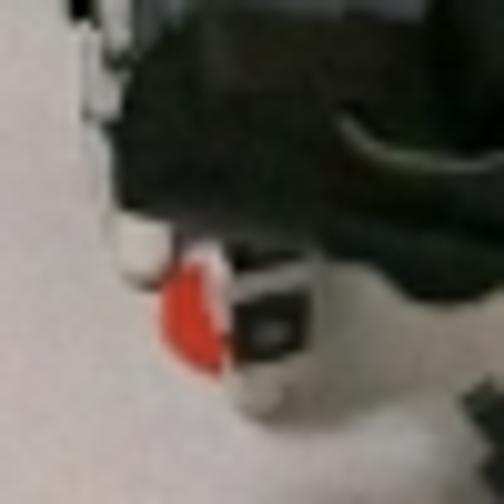

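>>> execute_actions:
  actions:
    - [[0,0,0,0,0,0,-0.754,0,-0.576,-0.696,-0.754,0,-0.576,-0.696,-0.754,0,-0.576,-0.696,-0.714,-0.678,-0.226,-0.168,0.4,-0.6,0,0,-0.015,0,0,0,-0.22,0,0.33,-0.49,-0.225,0,0.33,-0.49,-0.754,0,-0.576,-0.696,0.657,-0.678,-0.02,-0.025,0.2,-0.8]]
    - [[0,0,0,0,0,0,-0.754,0,-0.576,-0.696,-0.754,0,-0.576,-0.696,-0.754,0,-0.576,-0.696,-0.714,-0.678,-0.226,-0.168,0.4,-0.6,0,0,0,0,0,0,-0.19,0,0.334,-0.51,-0.2,0,0.334,-0.51,-0.754,0,-0.576,-0.696,0.657,-0.678,0.01,-0.01,0.2,-0.8]]
    - [[0,0,0,0,0,0,-0.754,0,-0.576,-0.696,-0.754,0,-0.576,-0.696,-0.754,0,-0.576,-0.696,-0.714,-0.678,-0.226,-0.168,0.4,-0.6,0,0,0,0,0,0,-0.17,0,0.335,-0.52,-0.18,0,0.335,-0.52,-0.754,0,-0.576,-0.696,0.657,-0.678,0.03,0.0,0.2,-0.8]]
  cameras: []

Scene clock: 53.87 s.
left_arm: end_effector_position=(+0.0323, +0.6404, +0.2948) hand_goal=(-0.754, +0.000, -0.576, -0.696, -0.754, +0.000, -0.576, -0.696, -0.754, +0.000, -0.576, -0.696, -0.714, -0.678, -0.226, -0.168) hand_measured=(-0.740, +0.000, -0.574, -0.696, -0.742, +0.000, -0.574, -0.696, -0.740, +0.000, -0.574, -0.696, -0.704, -0.678, -0.224, -0.168) hand_current_ma=(+36, -1, +3, +0, +29, -1, +4, +0, +38, -1, +3, +0, +26, +1, +2, +0) hand_state=(goal, goal, goal, goal, goal, goal, goal, goal, goal, goal, goal, goal, goal, goal, goal, goal) hand_current_limit=0.40 hand_speed=-0.60 end_effector_quat_wxyz=(-0.525, +0.763, +0.301, -0.229) | right_arm: end_effector_position=(+0.2888, -0.3821, +0.0467) hand_goal=(-0.170, +0.000, +0.334, -0.520, -0.180, +0.000, +0.334, -0.520, -0.754, +0.000, -0.576, -0.696, +0.656, -0.678, +0.030, +0.000) hand_measured=(-0.188, +0.002, +0.330, -0.520, -0.226, +0.006, +0.338, -0.506, -0.744, +0.002, -0.576, -0.698, +0.672, -0.676, -0.058, -0.050) hand_current_ma=(-13, +0, -1, +0, -64, +1, +1, +8, +5, +0, +0, +0, +10, +0, -263, -106) hand_state=(goal, goal, goal, goal, blocked, goal, goal, goal, goal, goal, goal, goal, goal, goal, blocked, blocked) hand_current_limit=0.20 hand_speed=-0.80 end_effector_quat_wxyz=(+0.046, -0.032, +0.809, -0.586)
Joint positions: left_arm=[0.793 0.91 1.009 -1.638 -1.219 1.641] | right_arm=[-0.006 1.14 0.414 -0.477 1.233 -1.921]
Joint torques (N m): left_arm=[2.96 -0.97 10.47 0.8 -1.33 -0.08] | right_arm=[1.79 -1.9 4.82 1.62 0.77 0.12]
Heat: left arm: hottest elbow 40 °C; right arm: hottest elbow 37 °C.
Hand target: left_arm +0.0335, +0.6469, +0.3099; -0.531, +0.757, +0.312, -0.219 | right_arm +0.2808, -0.3825, +0.0315; +0.033, -0.040, +0.812, -0.581
Off the commanded pose: left_arm 0.016 m, 2 deg | right_arm 0.017 m, 2 deg.
Step readings (end_effector_position of left_arm | right_arm):
0: (+0.0323, +0.6404, +0.2948) | (+0.2882, -0.3816, +0.0464)
1: (+0.0323, +0.6404, +0.2948) | (+0.2882, -0.3816, +0.0464)
2: (+0.0323, +0.6404, +0.2948) | (+0.2882, -0.3816, +0.0464)
4: (+0.0323, +0.6404, +0.2948) | (+0.2882, -0.3817, +0.0465)
8: (+0.0323, +0.6404, +0.2948) | (+0.2886, -0.3819, +0.0465)
15: (+0.0323, +0.6404, +0.2948) | (+0.2887, -0.3819, +0.0465)
16: (+0.0323, +0.6404, +0.2948) | (+0.2887, -0.3819, +0.0465)
17: (+0.0323, +0.6404, +0.2948) | (+0.2888, -0.3820, +0.0466)
19: (+0.0323, +0.6404, +0.2948) | (+0.2888, -0.3821, +0.0467)
23: (+0.0323, +0.6404, +0.2948) | (+0.2888, -0.3821, +0.0467)
30: (+0.0323, +0.6404, +0.2948) | (+0.2889, -0.3821, +0.0467)
31: (+0.0323, +0.6404, +0.2948) | (+0.2889, -0.3821, +0.0467)
32: (+0.0323, +0.6404, +0.2948) | (+0.2888, -0.3821, +0.0467)
34: (+0.0323, +0.6404, +0.2948) | (+0.2888, -0.3821, +0.0467)
38: (+0.0323, +0.6404, +0.2948) | (+0.2888, -0.3821, +0.0467)
45: (+0.0323, +0.6404, +0.2948) | (+0.2888, -0.3821, +0.0467)
No camera images: "cameras" was empty.

>>> execute_actions:
  actions:
    - [[0,0,0,0,0,0,-0.754,0,-0.576,-0.696,-0.754,0,-0.576,-0.696,-0.754,0,-0.576,-0.696,-0.714,-0.678,-0.226,-0.168,0.4,-0.6,0,0,0,0,0,0,-0.155,0,0.335,-0.52,-0.18,0,0.335,-0.52,-0.754,0,-0.576,-0.696,0.657,-0.678,0.03,0.0,0.2,-0.8]]
    - [[0,0,0,0,0,0,-0.754,0,-0.576,-0.696,-0.754,0,-0.576,-0.696,-0.754,0,-0.576,-0.696,-0.714,-0.678,-0.226,-0.168,0.4,-0.6,0.012,0,0.02,0.0006,-0.006,0,-0.155,0,0.335,-0.52,-0.18,0,0.335,-0.52,-0.754,0,-0.576,-0.696,0.657,-0.678,0.03,0.0,0.2,-0.8],[0,0,0,0,0,0,-0.754,0,-0.576,-0.696,-0.754,0,-0.576,-0.696,-0.754,0,-0.576,-0.696,-0.714,-0.678,-0.226,-0.168,0.4,-0.6,0.024,0,0.04,0.0012,-0.012,0,-0.155,0,0.335,-0.52,-0.18,0,0.335,-0.52,-0.754,0,-0.576,-0.696,0.657,-0.678,0.03,0.0,0.2,-0.8],[0,0,0,0,0,0,-0.754,0,-0.576,-0.696,-0.754,0,-0.576,-0.696,-0.754,0,-0.576,-0.696,-0.714,-0.678,-0.226,-0.168,0.4,-0.6,0.034,0,0.06,0.0018,-0.018,0,-0.155,0,0.335,-0.52,-0.18,0,0.335,-0.52,-0.754,0,-0.576,-0.696,0.657,-0.678,0.03,0.0,0.2,-0.8],[0,0,0,0,0,0,-0.754,0,-0.576,-0.696,-0.754,0,-0.576,-0.696,-0.754,0,-0.576,-0.696,-0.714,-0.678,-0.226,-0.168,0.4,-0.6,0.04,0,0.075,0.0022,-0.0215,0,-0.155,0,0.335,-0.52,-0.18,0,0.335,-0.52,-0.754,0,-0.576,-0.696,0.657,-0.678,0.03,0.0,0.2,-0.8],[0,0,0,0,0,0,-0.754,0,-0.576,-0.696,-0.754,0,-0.576,-0.696,-0.754,0,-0.576,-0.696,-0.714,-0.678,-0.226,-0.168,0.4,-0.6,0.045,0,0.09,0.0025,-0.0238,0,-0.155,0,0.335,-0.52,-0.18,0,0.335,-0.52,-0.754,0,-0.576,-0.696,0.657,-0.678,0.03,0.0,0.2,-0.8],[0,0,0,0,0,0,-0.754,0,-0.576,-0.696,-0.754,0,-0.576,-0.696,-0.754,0,-0.576,-0.696,-0.714,-0.678,-0.226,-0.168,0.4,-0.6,0.045,0,0.11,0.0025,-0.0238,0,-0.155,0,0.335,-0.52,-0.18,0,0.335,-0.52,-0.754,0,-0.576,-0.696,0.657,-0.678,0.03,0.0,0.2,-0.8]]
  cameras: ["cam_high"]

Scene clock: 56.27 s.
left_arm: end_effector_position=(+0.0323, +0.6404, +0.2948) hand_goal=(-0.754, +0.000, -0.576, -0.696, -0.754, +0.000, -0.576, -0.696, -0.754, +0.000, -0.576, -0.696, -0.714, -0.678, -0.226, -0.168) hand_measured=(-0.740, +0.000, -0.574, -0.696, -0.742, +0.000, -0.574, -0.696, -0.740, +0.000, -0.574, -0.696, -0.704, -0.678, -0.224, -0.168) hand_current_ma=(+36, -1, +3, +0, +29, -1, +4, +0, +38, -1, +3, +0, +26, +1, +2, +0) hand_state=(goal, goal, goal, goal, goal, goal, goal, goal, goal, goal, goal, goal, goal, goal, goal, goal) hand_current_limit=0.40 hand_speed=-0.60 end_effector_quat_wxyz=(-0.525, +0.763, +0.301, -0.229) | right_arm: end_effector_position=(+0.2851, -0.3819, +0.0724) hand_goal=(-0.156, +0.000, +0.334, -0.520, -0.180, +0.000, +0.334, -0.520, -0.754, +0.000, -0.576, -0.696, +0.656, -0.678, +0.030, +0.000) hand_measured=(-0.186, -0.002, +0.316, -0.528, -0.222, +0.000, +0.322, -0.524, -0.744, +0.002, -0.576, -0.698, +0.668, -0.676, -0.048, -0.048) hand_current_ma=(-31, +0, -12, -3, -55, +0, -5, -1, +5, +0, +0, +0, +5, +0, -216, -102) hand_state=(blocked, goal, goal, goal, blocked, goal, goal, goal, goal, goal, goal, goal, goal, goal, blocked, blocked) hand_current_limit=0.20 hand_speed=-0.80 end_effector_quat_wxyz=(+0.041, -0.038, +0.814, -0.578)
Joint positions: left_arm=[0.793 0.91 1.009 -1.638 -1.219 1.641] | right_arm=[-0.016 1.051 0.453 -0.601 1.211 -1.942]
Joint torques (N m): left_arm=[3.08 -1.03 10.39 0.79 -1.33 -0.07] | right_arm=[1.67 -4.66 10.89 0.31 1.2 0.12]
Heat: left arm: hottest elbow 41 °C; right arm: hottest elbow 37 °C.
Hand target: left_arm +0.0335, +0.6469, +0.3099; -0.531, +0.757, +0.312, -0.219 | right_arm +0.3077, -0.3825, +0.0975; +0.064, -0.018, +0.813, -0.579
Off the commanded pose: left_arm 0.016 m, 2 deg | right_arm 0.034 m, 3 deg.
Step readings (end_effector_position of left_arm | right_arm):
0: (+0.0323, +0.6404, +0.2948) | (+0.2888, -0.3821, +0.0467)
1: (+0.0323, +0.6404, +0.2948) | (+0.2888, -0.3821, +0.0467)
2: (+0.0323, +0.6404, +0.2948) | (+0.2888, -0.3822, +0.0467)
4: (+0.0323, +0.6404, +0.2948) | (+0.2888, -0.3822, +0.0467)
8: (+0.0323, +0.6404, +0.2948) | (+0.2888, -0.3822, +0.0467)
15: (+0.0323, +0.6404, +0.2948) | (+0.2888, -0.3822, +0.0467)
16: (+0.0323, +0.6404, +0.2948) | (+0.2888, -0.3822, +0.0467)
17: (+0.0323, +0.6404, +0.2948) | (+0.2888, -0.3822, +0.0467)
19: (+0.0323, +0.6404, +0.2948) | (+0.2887, -0.3821, +0.0469)
23: (+0.0323, +0.6404, +0.2948) | (+0.2850, -0.3808, +0.0503)
30: (+0.0323, +0.6404, +0.2948) | (+0.2857, -0.3821, +0.0700)
Images, in order (width x height): cam_high 672x504.

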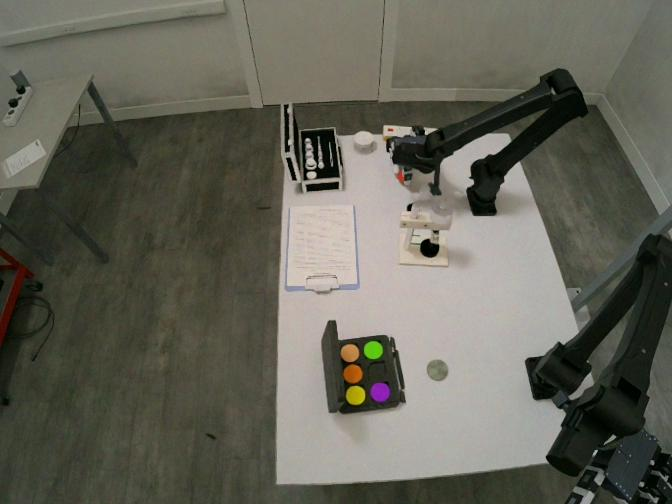

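>>> execute_actions:
  actions:
    - [[0,0,0,0,0,0,-0.754,0,-0.576,-0.696,-0.754,0,-0.576,-0.696,-0.754,0,-0.576,-0.696,-0.714,-0.678,-0.226,-0.168,0.4,-0.6,0.0715,0.0497,0.154,0,0,0.0278,-0.155,0,0.335,-0.52,-0.18,0,0.335,-0.52,-0.754,0,-0.576,-0.696,0.657,-0.678,0.03,0.0,0.2,-0.8]]
    - [[0,0,0,0,0,0,-0.754,0,-0.576,-0.696,-0.754,0,-0.576,-0.696,-0.754,0,-0.576,-0.696,-0.714,-0.678,-0.226,-0.168,0.4,-0.6,0.0517,0.0617,0.0833,0,0,0.0278,-0.155,0,0.335,-0.52,-0.18,0,0.335,-0.52,-0.754,0,-0.576,-0.696,0.657,-0.678,0.03,0.0,0.2,-0.8]]
    - [[0,0,0,0,0,0,-0.754,0,-0.576,-0.696,-0.754,0,-0.576,-0.696,-0.754,0,-0.576,-0.696,-0.714,-0.678,-0.226,-0.168,0.4,-0.6,0.0517,0.0617,0.0833,0,0,0.0278,-0.155,0,0.335,-0.52,-0.18,0,0.335,-0.52,-0.754,0,-0.576,-0.696,0.657,-0.678,0.03,0.0,0.2,-0.8]]
  cameras: ["cam_high","cam_right_wrist"]

Scene clock: 62.80 s.
left_arm: end_effector_position=(+0.0323, +0.6404, +0.2948) hand_goal=(-0.754, +0.000, -0.576, -0.696, -0.754, +0.000, -0.576, -0.696, -0.754, +0.000, -0.576, -0.696, -0.714, -0.678, -0.226, -0.168) hand_measured=(-0.740, +0.000, -0.574, -0.696, -0.742, +0.000, -0.574, -0.696, -0.740, +0.000, -0.574, -0.696, -0.704, -0.678, -0.224, -0.168) hand_current_ma=(+36, -1, +3, +0, +29, -1, +4, +0, +38, -1, +3, +0, +26, +1, +2, +0) hand_state=(goal, goal, goal, goal, goal, goal, goal, goal, goal, goal, goal, goal, goal, goal, goal, goal) hand_current_limit=0.40 hand_speed=-0.60 end_effector_quat_wxyz=(-0.525, +0.763, +0.301, -0.229) | right_arm: end_effector_position=(+0.3971, -0.2827, +0.2619) hand_goal=(-0.156, +0.000, +0.334, -0.520, -0.180, +0.000, +0.334, -0.520, -0.754, +0.000, -0.576, -0.696, +0.656, -0.678, +0.030, +0.000) hand_measured=(-0.186, -0.002, +0.314, -0.528, -0.222, +0.000, +0.322, -0.524, -0.744, +0.002, -0.576, -0.698, +0.666, -0.676, -0.048, -0.048) hand_current_ma=(-31, +0, -13, -3, -53, +0, -6, -1, +5, +0, +0, +0, +5, +0, -212, -101) hand_state=(blocked, goal, goal, goal, blocked, goal, goal, goal, goal, goal, goal, goal, goal, goal, blocked, blocked) hand_current_limit=0.20 hand_speed=-0.80 end_effector_quat_wxyz=(+0.118, -0.143, +0.803, -0.567)
Joint positions: left_arm=[0.793 0.91 1.009 -1.638 -1.219 1.641] | right_arm=[0.25 1.116 1.03 -1.119 1.211 -1.93]
Joint torques (N m): left_arm=[2.96 -1.38 10.39 0.72 -1.32 -0.07] | right_arm=[1.9 -6.18 12.97 0.27 1.31 0.18]
Heat: left arm: hottest elbow 41 °C; right arm: hottest elbow 38 °C.
Hand target: left_arm +0.0335, +0.6469, +0.3099; -0.531, +0.757, +0.312, -0.219 | right_arm +0.4127, -0.2787, +0.2900; +0.139, -0.124, +0.803, -0.566
Off the commanded pose: left_arm 0.016 m, 2 deg | right_arm 0.032 m, 3 deg.
Step readings (end_effector_position of left_arm | right_arm):
0: (+0.0323, +0.6404, +0.2948) | (+0.2851, -0.3819, +0.0724)
1: (+0.0323, +0.6404, +0.2948) | (+0.2853, -0.3818, +0.0727)
2: (+0.0323, +0.6404, +0.2948) | (+0.2854, -0.3809, +0.0741)
4: (+0.0323, +0.6404, +0.2948) | (+0.2906, -0.3776, +0.0853)
8: (+0.0323, +0.6404, +0.2948) | (+0.3207, -0.3670, +0.1330)
15: (+0.0323, +0.6404, +0.2948) | (+0.3369, -0.3565, +0.1716)
16: (+0.0323, +0.6404, +0.2948) | (+0.3348, -0.3560, +0.1705)
17: (+0.0323, +0.6404, +0.2948) | (+0.3333, -0.3545, +0.1700)
19: (+0.0323, +0.6404, +0.2948) | (+0.3346, -0.3475, +0.1733)
23: (+0.0323, +0.6404, +0.2948) | (+0.3525, -0.3270, +0.1983)
30: (+0.0323, +0.6404, +0.2948) | (+0.3643, -0.3198, +0.2203)
31: (+0.0323, +0.6404, +0.2948) | (+0.3640, -0.3198, +0.2190)
32: (+0.0323, +0.6404, +0.2948) | (+0.3639, -0.3181, +0.2181)
34: (+0.0323, +0.6404, +0.2948) | (+0.3676, -0.3116, +0.2218)
38: (+0.0323, +0.6404, +0.2948) | (+0.3866, -0.2909, +0.2480)
45: (+0.0323, +0.6404, +0.2948) | (+0.3968, -0.2829, +0.2704)
Images, in order (width x height): cam_high 672x504, cam_right_wrist 672x504.

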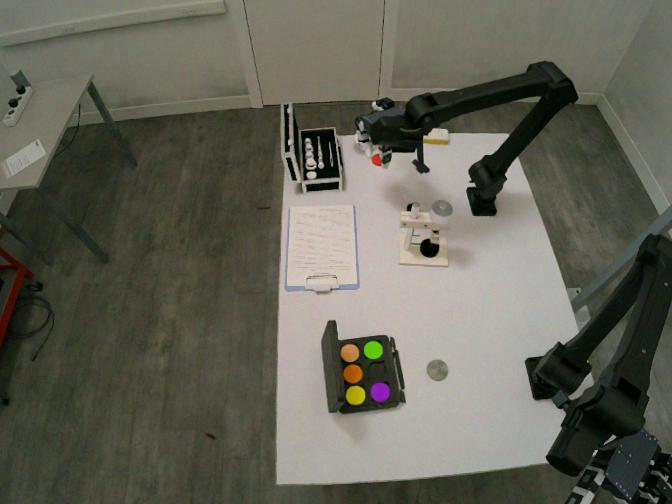

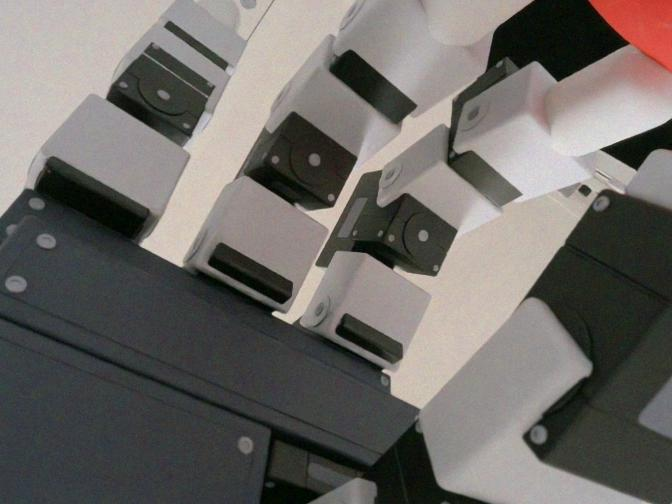

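>>> execute_actions:
  actions:
    - [[0,0,0,0,0,0,-0.754,0,-0.576,-0.696,-0.754,0,-0.576,-0.696,-0.754,0,-0.576,-0.696,-0.714,-0.678,-0.226,-0.168,0.4,-0.6,0.0325,0.159,0.033,0,0,0.0667,-0.155,0,0.335,-0.52,-0.18,0,0.335,-0.52,-0.754,0,-0.576,-0.696,0.657,-0.678,0.03,0.0,0.2,-0.8]]
    - [[0,0,0,0,0,0,-0.754,0,-0.576,-0.696,-0.754,0,-0.576,-0.696,-0.754,0,-0.576,-0.696,-0.714,-0.678,-0.226,-0.168,0.4,-0.6,-0.0043,0.1705,0,0,0,0.0667,-0.155,0,0.335,-0.52,-0.18,0,0.335,-0.52,-0.754,0,-0.576,-0.696,0.657,-0.678,0.03,0.0,0.2,-0.8]]
    - [[0,0,0,0,0,0,-0.754,0,-0.576,-0.696,-0.754,0,-0.576,-0.696,-0.754,0,-0.576,-0.696,-0.714,-0.678,-0.226,-0.168,0.4,-0.6,-0.0437,0.154,-0.05,0,0,0.061,-0.155,0,0.335,-0.52,-0.18,0,0.335,-0.52,-0.754,0,-0.576,-0.696,0.657,-0.678,0.03,0.0,0.2,-0.8]]
  cameras: ["cam_high"]

Scene clock: 65.03 s.
left_arm: end_effector_position=(+0.0323, +0.6404, +0.2948) hand_goal=(-0.754, +0.000, -0.576, -0.696, -0.754, +0.000, -0.576, -0.696, -0.754, +0.000, -0.576, -0.696, -0.714, -0.678, -0.226, -0.168) hand_measured=(-0.740, +0.000, -0.574, -0.696, -0.742, +0.000, -0.574, -0.696, -0.740, +0.000, -0.574, -0.696, -0.704, -0.678, -0.224, -0.168) hand_current_ma=(+36, -1, +3, +0, +29, -1, +4, +0, +38, -1, +3, +0, +26, +1, +2, +0) hand_state=(goal, goal, goal, goal, goal, goal, goal, goal, goal, goal, goal, goal, goal, goal, goal, goal) hand_current_limit=0.40 hand_speed=-0.60 end_effector_quat_wxyz=(-0.525, +0.763, +0.301, -0.229) | right_arm: end_effector_position=(+0.3893, -0.0002, +0.2570) hand_goal=(-0.156, +0.000, +0.334, -0.520, -0.180, +0.000, +0.334, -0.520, -0.754, +0.000, -0.576, -0.696, +0.656, -0.678, +0.030, +0.000) hand_measured=(-0.188, -0.002, +0.314, -0.528, -0.222, +0.000, +0.320, -0.526, -0.744, +0.002, -0.576, -0.698, +0.664, -0.676, -0.046, -0.048) hand_current_ma=(-33, +0, -13, -3, -52, +0, -7, -1, +5, +0, +0, +0, +3, +0, -207, -101) hand_state=(blocked, goal, goal, goal, blocked, goal, goal, goal, goal, goal, goal, goal, goal, goal, blocked, blocked) hand_current_limit=0.20 hand_speed=-0.80 end_effector_quat_wxyz=(+0.279, -0.382, +0.721, -0.507)
Joint positions: left_arm=[0.793 0.91 1.009 -1.638 -1.219 1.641] | right_arm=[0.87 1.308 1.178 -1.11 1.213 -1.907]
Joint torques (N m): left_arm=[2.73 -1.38 10.44 0.77 -1.32 -0.07] | right_arm=[1.49 -9.93 11.99 1.58 1.38 0.11]
Heat: left arm: hottest elbow 41 °C; right arm: hottest elbow 38 °C.
Hand target: left_arm +0.0335, +0.6469, +0.3099; -0.531, +0.757, +0.312, -0.219 | right_arm +0.4034, +0.0115, +0.2798; +0.302, -0.360, +0.729, -0.498
Off the commanded pose: left_arm 0.016 m, 2 deg | right_arm 0.029 m, 4 deg.
Step readings (end_effector_position of left_arm | right_arm):
0: (+0.0323, +0.6404, +0.2948) | (+0.3972, -0.2827, +0.2619)
1: (+0.0323, +0.6404, +0.2948) | (+0.3972, -0.2824, +0.2619)
2: (+0.0323, +0.6404, +0.2948) | (+0.3976, -0.2792, +0.2625)
4: (+0.0323, +0.6404, +0.2948) | (+0.3999, -0.2629, +0.2652)
8: (+0.0323, +0.6404, +0.2948) | (+0.4088, -0.2060, +0.2773)
15: (+0.0323, +0.6404, +0.2948) | (+0.4164, -0.1870, +0.2844)
16: (+0.0323, +0.6404, +0.2948) | (+0.4164, -0.1870, +0.2834)
17: (+0.0323, +0.6404, +0.2948) | (+0.4164, -0.1841, +0.2825)
19: (+0.0323, +0.6404, +0.2948) | (+0.4155, -0.1688, +0.2811)
23: (+0.0323, +0.6404, +0.2948) | (+0.4092, -0.1108, +0.2797)
30: (+0.0323, +0.6404, +0.2948) | (+0.4128, -0.0877, +0.2805)
31: (+0.0323, +0.6404, +0.2948) | (+0.4132, -0.0879, +0.2804)
32: (+0.0323, +0.6404, +0.2948) | (+0.4127, -0.0858, +0.2802)
34: (+0.0323, +0.6404, +0.2948) | (+0.4091, -0.0729, +0.2792)
38: (+0.0323, +0.6404, +0.2948) | (+0.3918, -0.0200, +0.2716)
45: (+0.0323, +0.6404, +0.2948) | (+0.3873, +0.0024, +0.2569)
Images, in order (width x height): cam_high 672x504.

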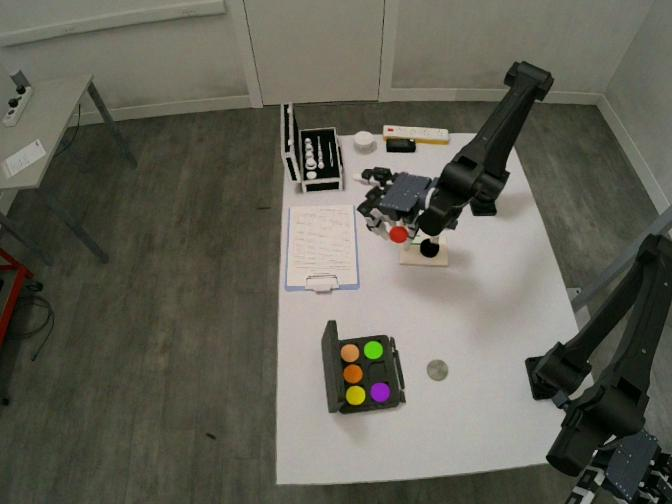

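>>> zoom_image:
  camera: "cam_high"
  region: [310, 310, 420, 420]

Scaled by 4.582.

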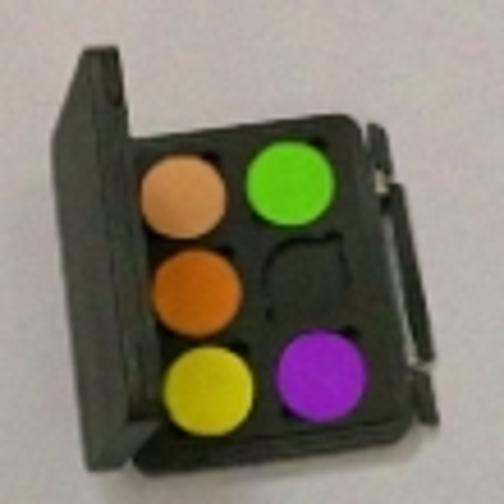

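>>> execute_actions:
  actions:
    - [[0,0,0,0,0,0,-0.754,0,-0.576,-0.696,-0.754,0,-0.576,-0.696,-0.754,0,-0.576,-0.696,-0.714,-0.678,-0.226,-0.168,0.4,-0.6,0.044,0.131,0,0,0,0,-0.155,0,0.335,-0.52,-0.18,0,0.335,-0.52,-0.754,0,-0.576,-0.696,0.657,-0.678,0.03,0.0,0.2,-0.8]]
    - [[0,0,0,0,0,0,-0.754,0,-0.576,-0.696,-0.754,0,-0.576,-0.696,-0.754,0,-0.576,-0.696,-0.714,-0.678,-0.226,-0.168,0.4,-0.6,0.042,0.125,-0.017,0,0,0,-0.155,0,0.335,-0.52,-0.18,0,0.335,-0.52,-0.754,0,-0.576,-0.696,0.657,-0.678,0.03,0.0,0.2,-0.8]]
    - [[0,0,0,0,0,0,-0.754,0,-0.576,-0.696,-0.754,0,-0.576,-0.696,-0.754,0,-0.576,-0.696,-0.714,-0.678,-0.226,-0.168,0.4,-0.6,0.037,0.108,-0.017,0,0,0,-0.155,0,0.335,-0.52,-0.18,0,0.335,-0.52,-0.754,0,-0.576,-0.696,0.657,-0.678,0.03,0.0,0.2,-0.8]]
  cameras: ["cam_high"]

Scene clock: 70.33 s.
left_arm: end_effector_position=(+0.0323, +0.6404, +0.2948) hand_goal=(-0.754, +0.000, -0.576, -0.696, -0.754, +0.000, -0.576, -0.696, -0.754, +0.000, -0.576, -0.696, -0.714, -0.678, -0.226, -0.168) hand_measured=(-0.740, +0.000, -0.574, -0.696, -0.742, +0.000, -0.574, -0.696, -0.740, +0.000, -0.574, -0.696, -0.704, -0.678, -0.224, -0.168) hand_current_ma=(+36, -1, +3, +0, +29, -1, +4, +0, +38, -1, +3, +0, +26, +1, +2, +0) hand_state=(goal, goal, goal, goal, goal, goal, goal, goal, goal, goal, goal, goal, goal, goal, goal, goal) hand_current_limit=0.40 hand_speed=-0.60 end_effector_quat_wxyz=(-0.525, +0.763, +0.301, -0.229) | right_arm: end_effector_position=(+0.4680, +0.2164, +0.2373) hand_goal=(-0.156, +0.000, +0.334, -0.520, -0.180, +0.000, +0.334, -0.520, -0.754, +0.000, -0.576, -0.696, +0.656, -0.678, +0.030, +0.000) hand_measured=(-0.188, -0.002, +0.314, -0.528, -0.222, +0.000, +0.320, -0.526, -0.744, +0.002, -0.576, -0.698, +0.664, -0.676, -0.046, -0.048) hand_current_ma=(-33, +0, -13, -3, -52, +0, -7, -1, +5, +0, +0, +0, +3, +0, -207, -101) hand_state=(blocked, goal, goal, goal, blocked, goal, goal, goal, goal, goal, goal, goal, goal, goal, blocked, blocked) hand_current_limit=0.20 hand_speed=-0.80 end_effector_quat_wxyz=(+0.289, -0.380, +0.720, -0.504)
Joint positions: left_arm=[0.793 0.91 1.009 -1.638 -1.219 1.641] | right_arm=[1.002 1.953 1.928 -1.526 1.24 -1.556]
Joint torques (N m): left_arm=[2.67 -1.38 10.37 0.79 -1.32 -0.08] | right_arm=[1.85 -20.01 12.66 -0.46 1.51 0.16]
Motor temperatures (°C): left_arm=[33 29 41 30 28 26] | right_arm=[25 29 39 32 28 24]
Heat: left arm: hottest elbow 41 °C; right arm: hottest elbow 39 °C.
Hand target: left_arm +0.0335, +0.6469, +0.3099; -0.531, +0.757, +0.312, -0.219 | right_arm +0.4771, +0.2299, +0.2592; +0.302, -0.360, +0.729, -0.498
Off the commanded pose: left_arm 0.016 m, 2 deg | right_arm 0.027 m, 3 deg.
Step readings (end_effector_position of left_arm | right_arm):
0: (+0.0323, +0.6404, +0.2948) | (+0.3893, -0.0002, +0.2570)
1: (+0.0323, +0.6404, +0.2948) | (+0.3894, -0.0002, +0.2569)
2: (+0.0323, +0.6404, +0.2948) | (+0.3905, +0.0014, +0.2572)
4: (+0.0323, +0.6404, +0.2948) | (+0.3965, +0.0125, +0.2596)
8: (+0.0323, +0.6404, +0.2948) | (+0.4104, +0.0568, +0.2597)
15: (+0.0323, +0.6404, +0.2948) | (+0.4134, +0.0761, +0.2449)
16: (+0.0323, +0.6404, +0.2948) | (+0.4136, +0.0760, +0.2452)
17: (+0.0323, +0.6404, +0.2948) | (+0.4147, +0.0780, +0.2465)
19: (+0.0323, +0.6404, +0.2948) | (+0.4222, +0.0906, +0.2520)
23: (+0.0323, +0.6404, +0.2948) | (+0.4394, +0.1305, +0.2576)
30: (+0.0323, +0.6404, +0.2948) | (+0.4409, +0.1498, +0.2388)
31: (+0.0323, +0.6404, +0.2948) | (+0.4411, +0.1499, +0.2377)
32: (+0.0323, +0.6404, +0.2948) | (+0.4423, +0.1520, +0.2374)
34: (+0.0323, +0.6404, +0.2948) | (+0.4494, +0.1642, +0.2407)
38: (+0.0323, +0.6404, +0.2948) | (+0.4648, +0.1974, +0.2461)
45: (+0.0323, +0.6404, +0.2948) | (+0.4663, +0.2140, +0.2339)
Images, in order (width x height): cam_high 672x504.

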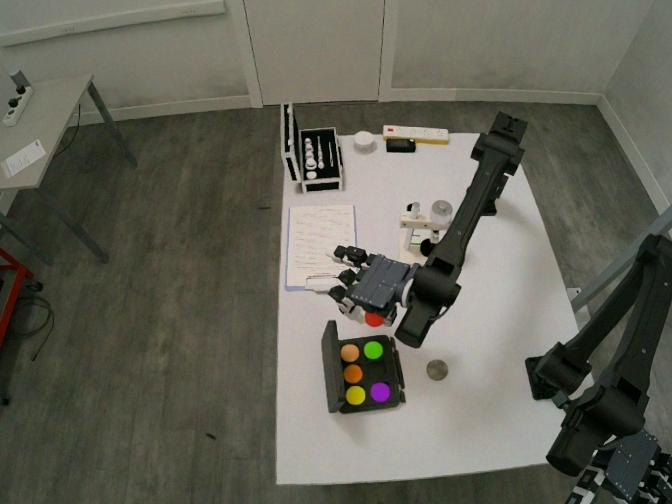

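>>> zoom_image:
  camera: "cam_high"
  region: [310, 260, 470, 420]

Scaled by 3.150.

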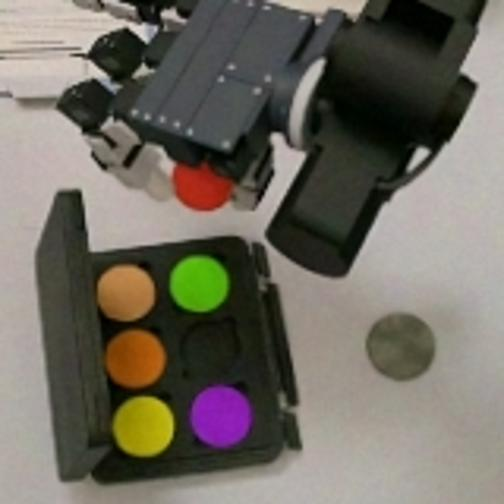

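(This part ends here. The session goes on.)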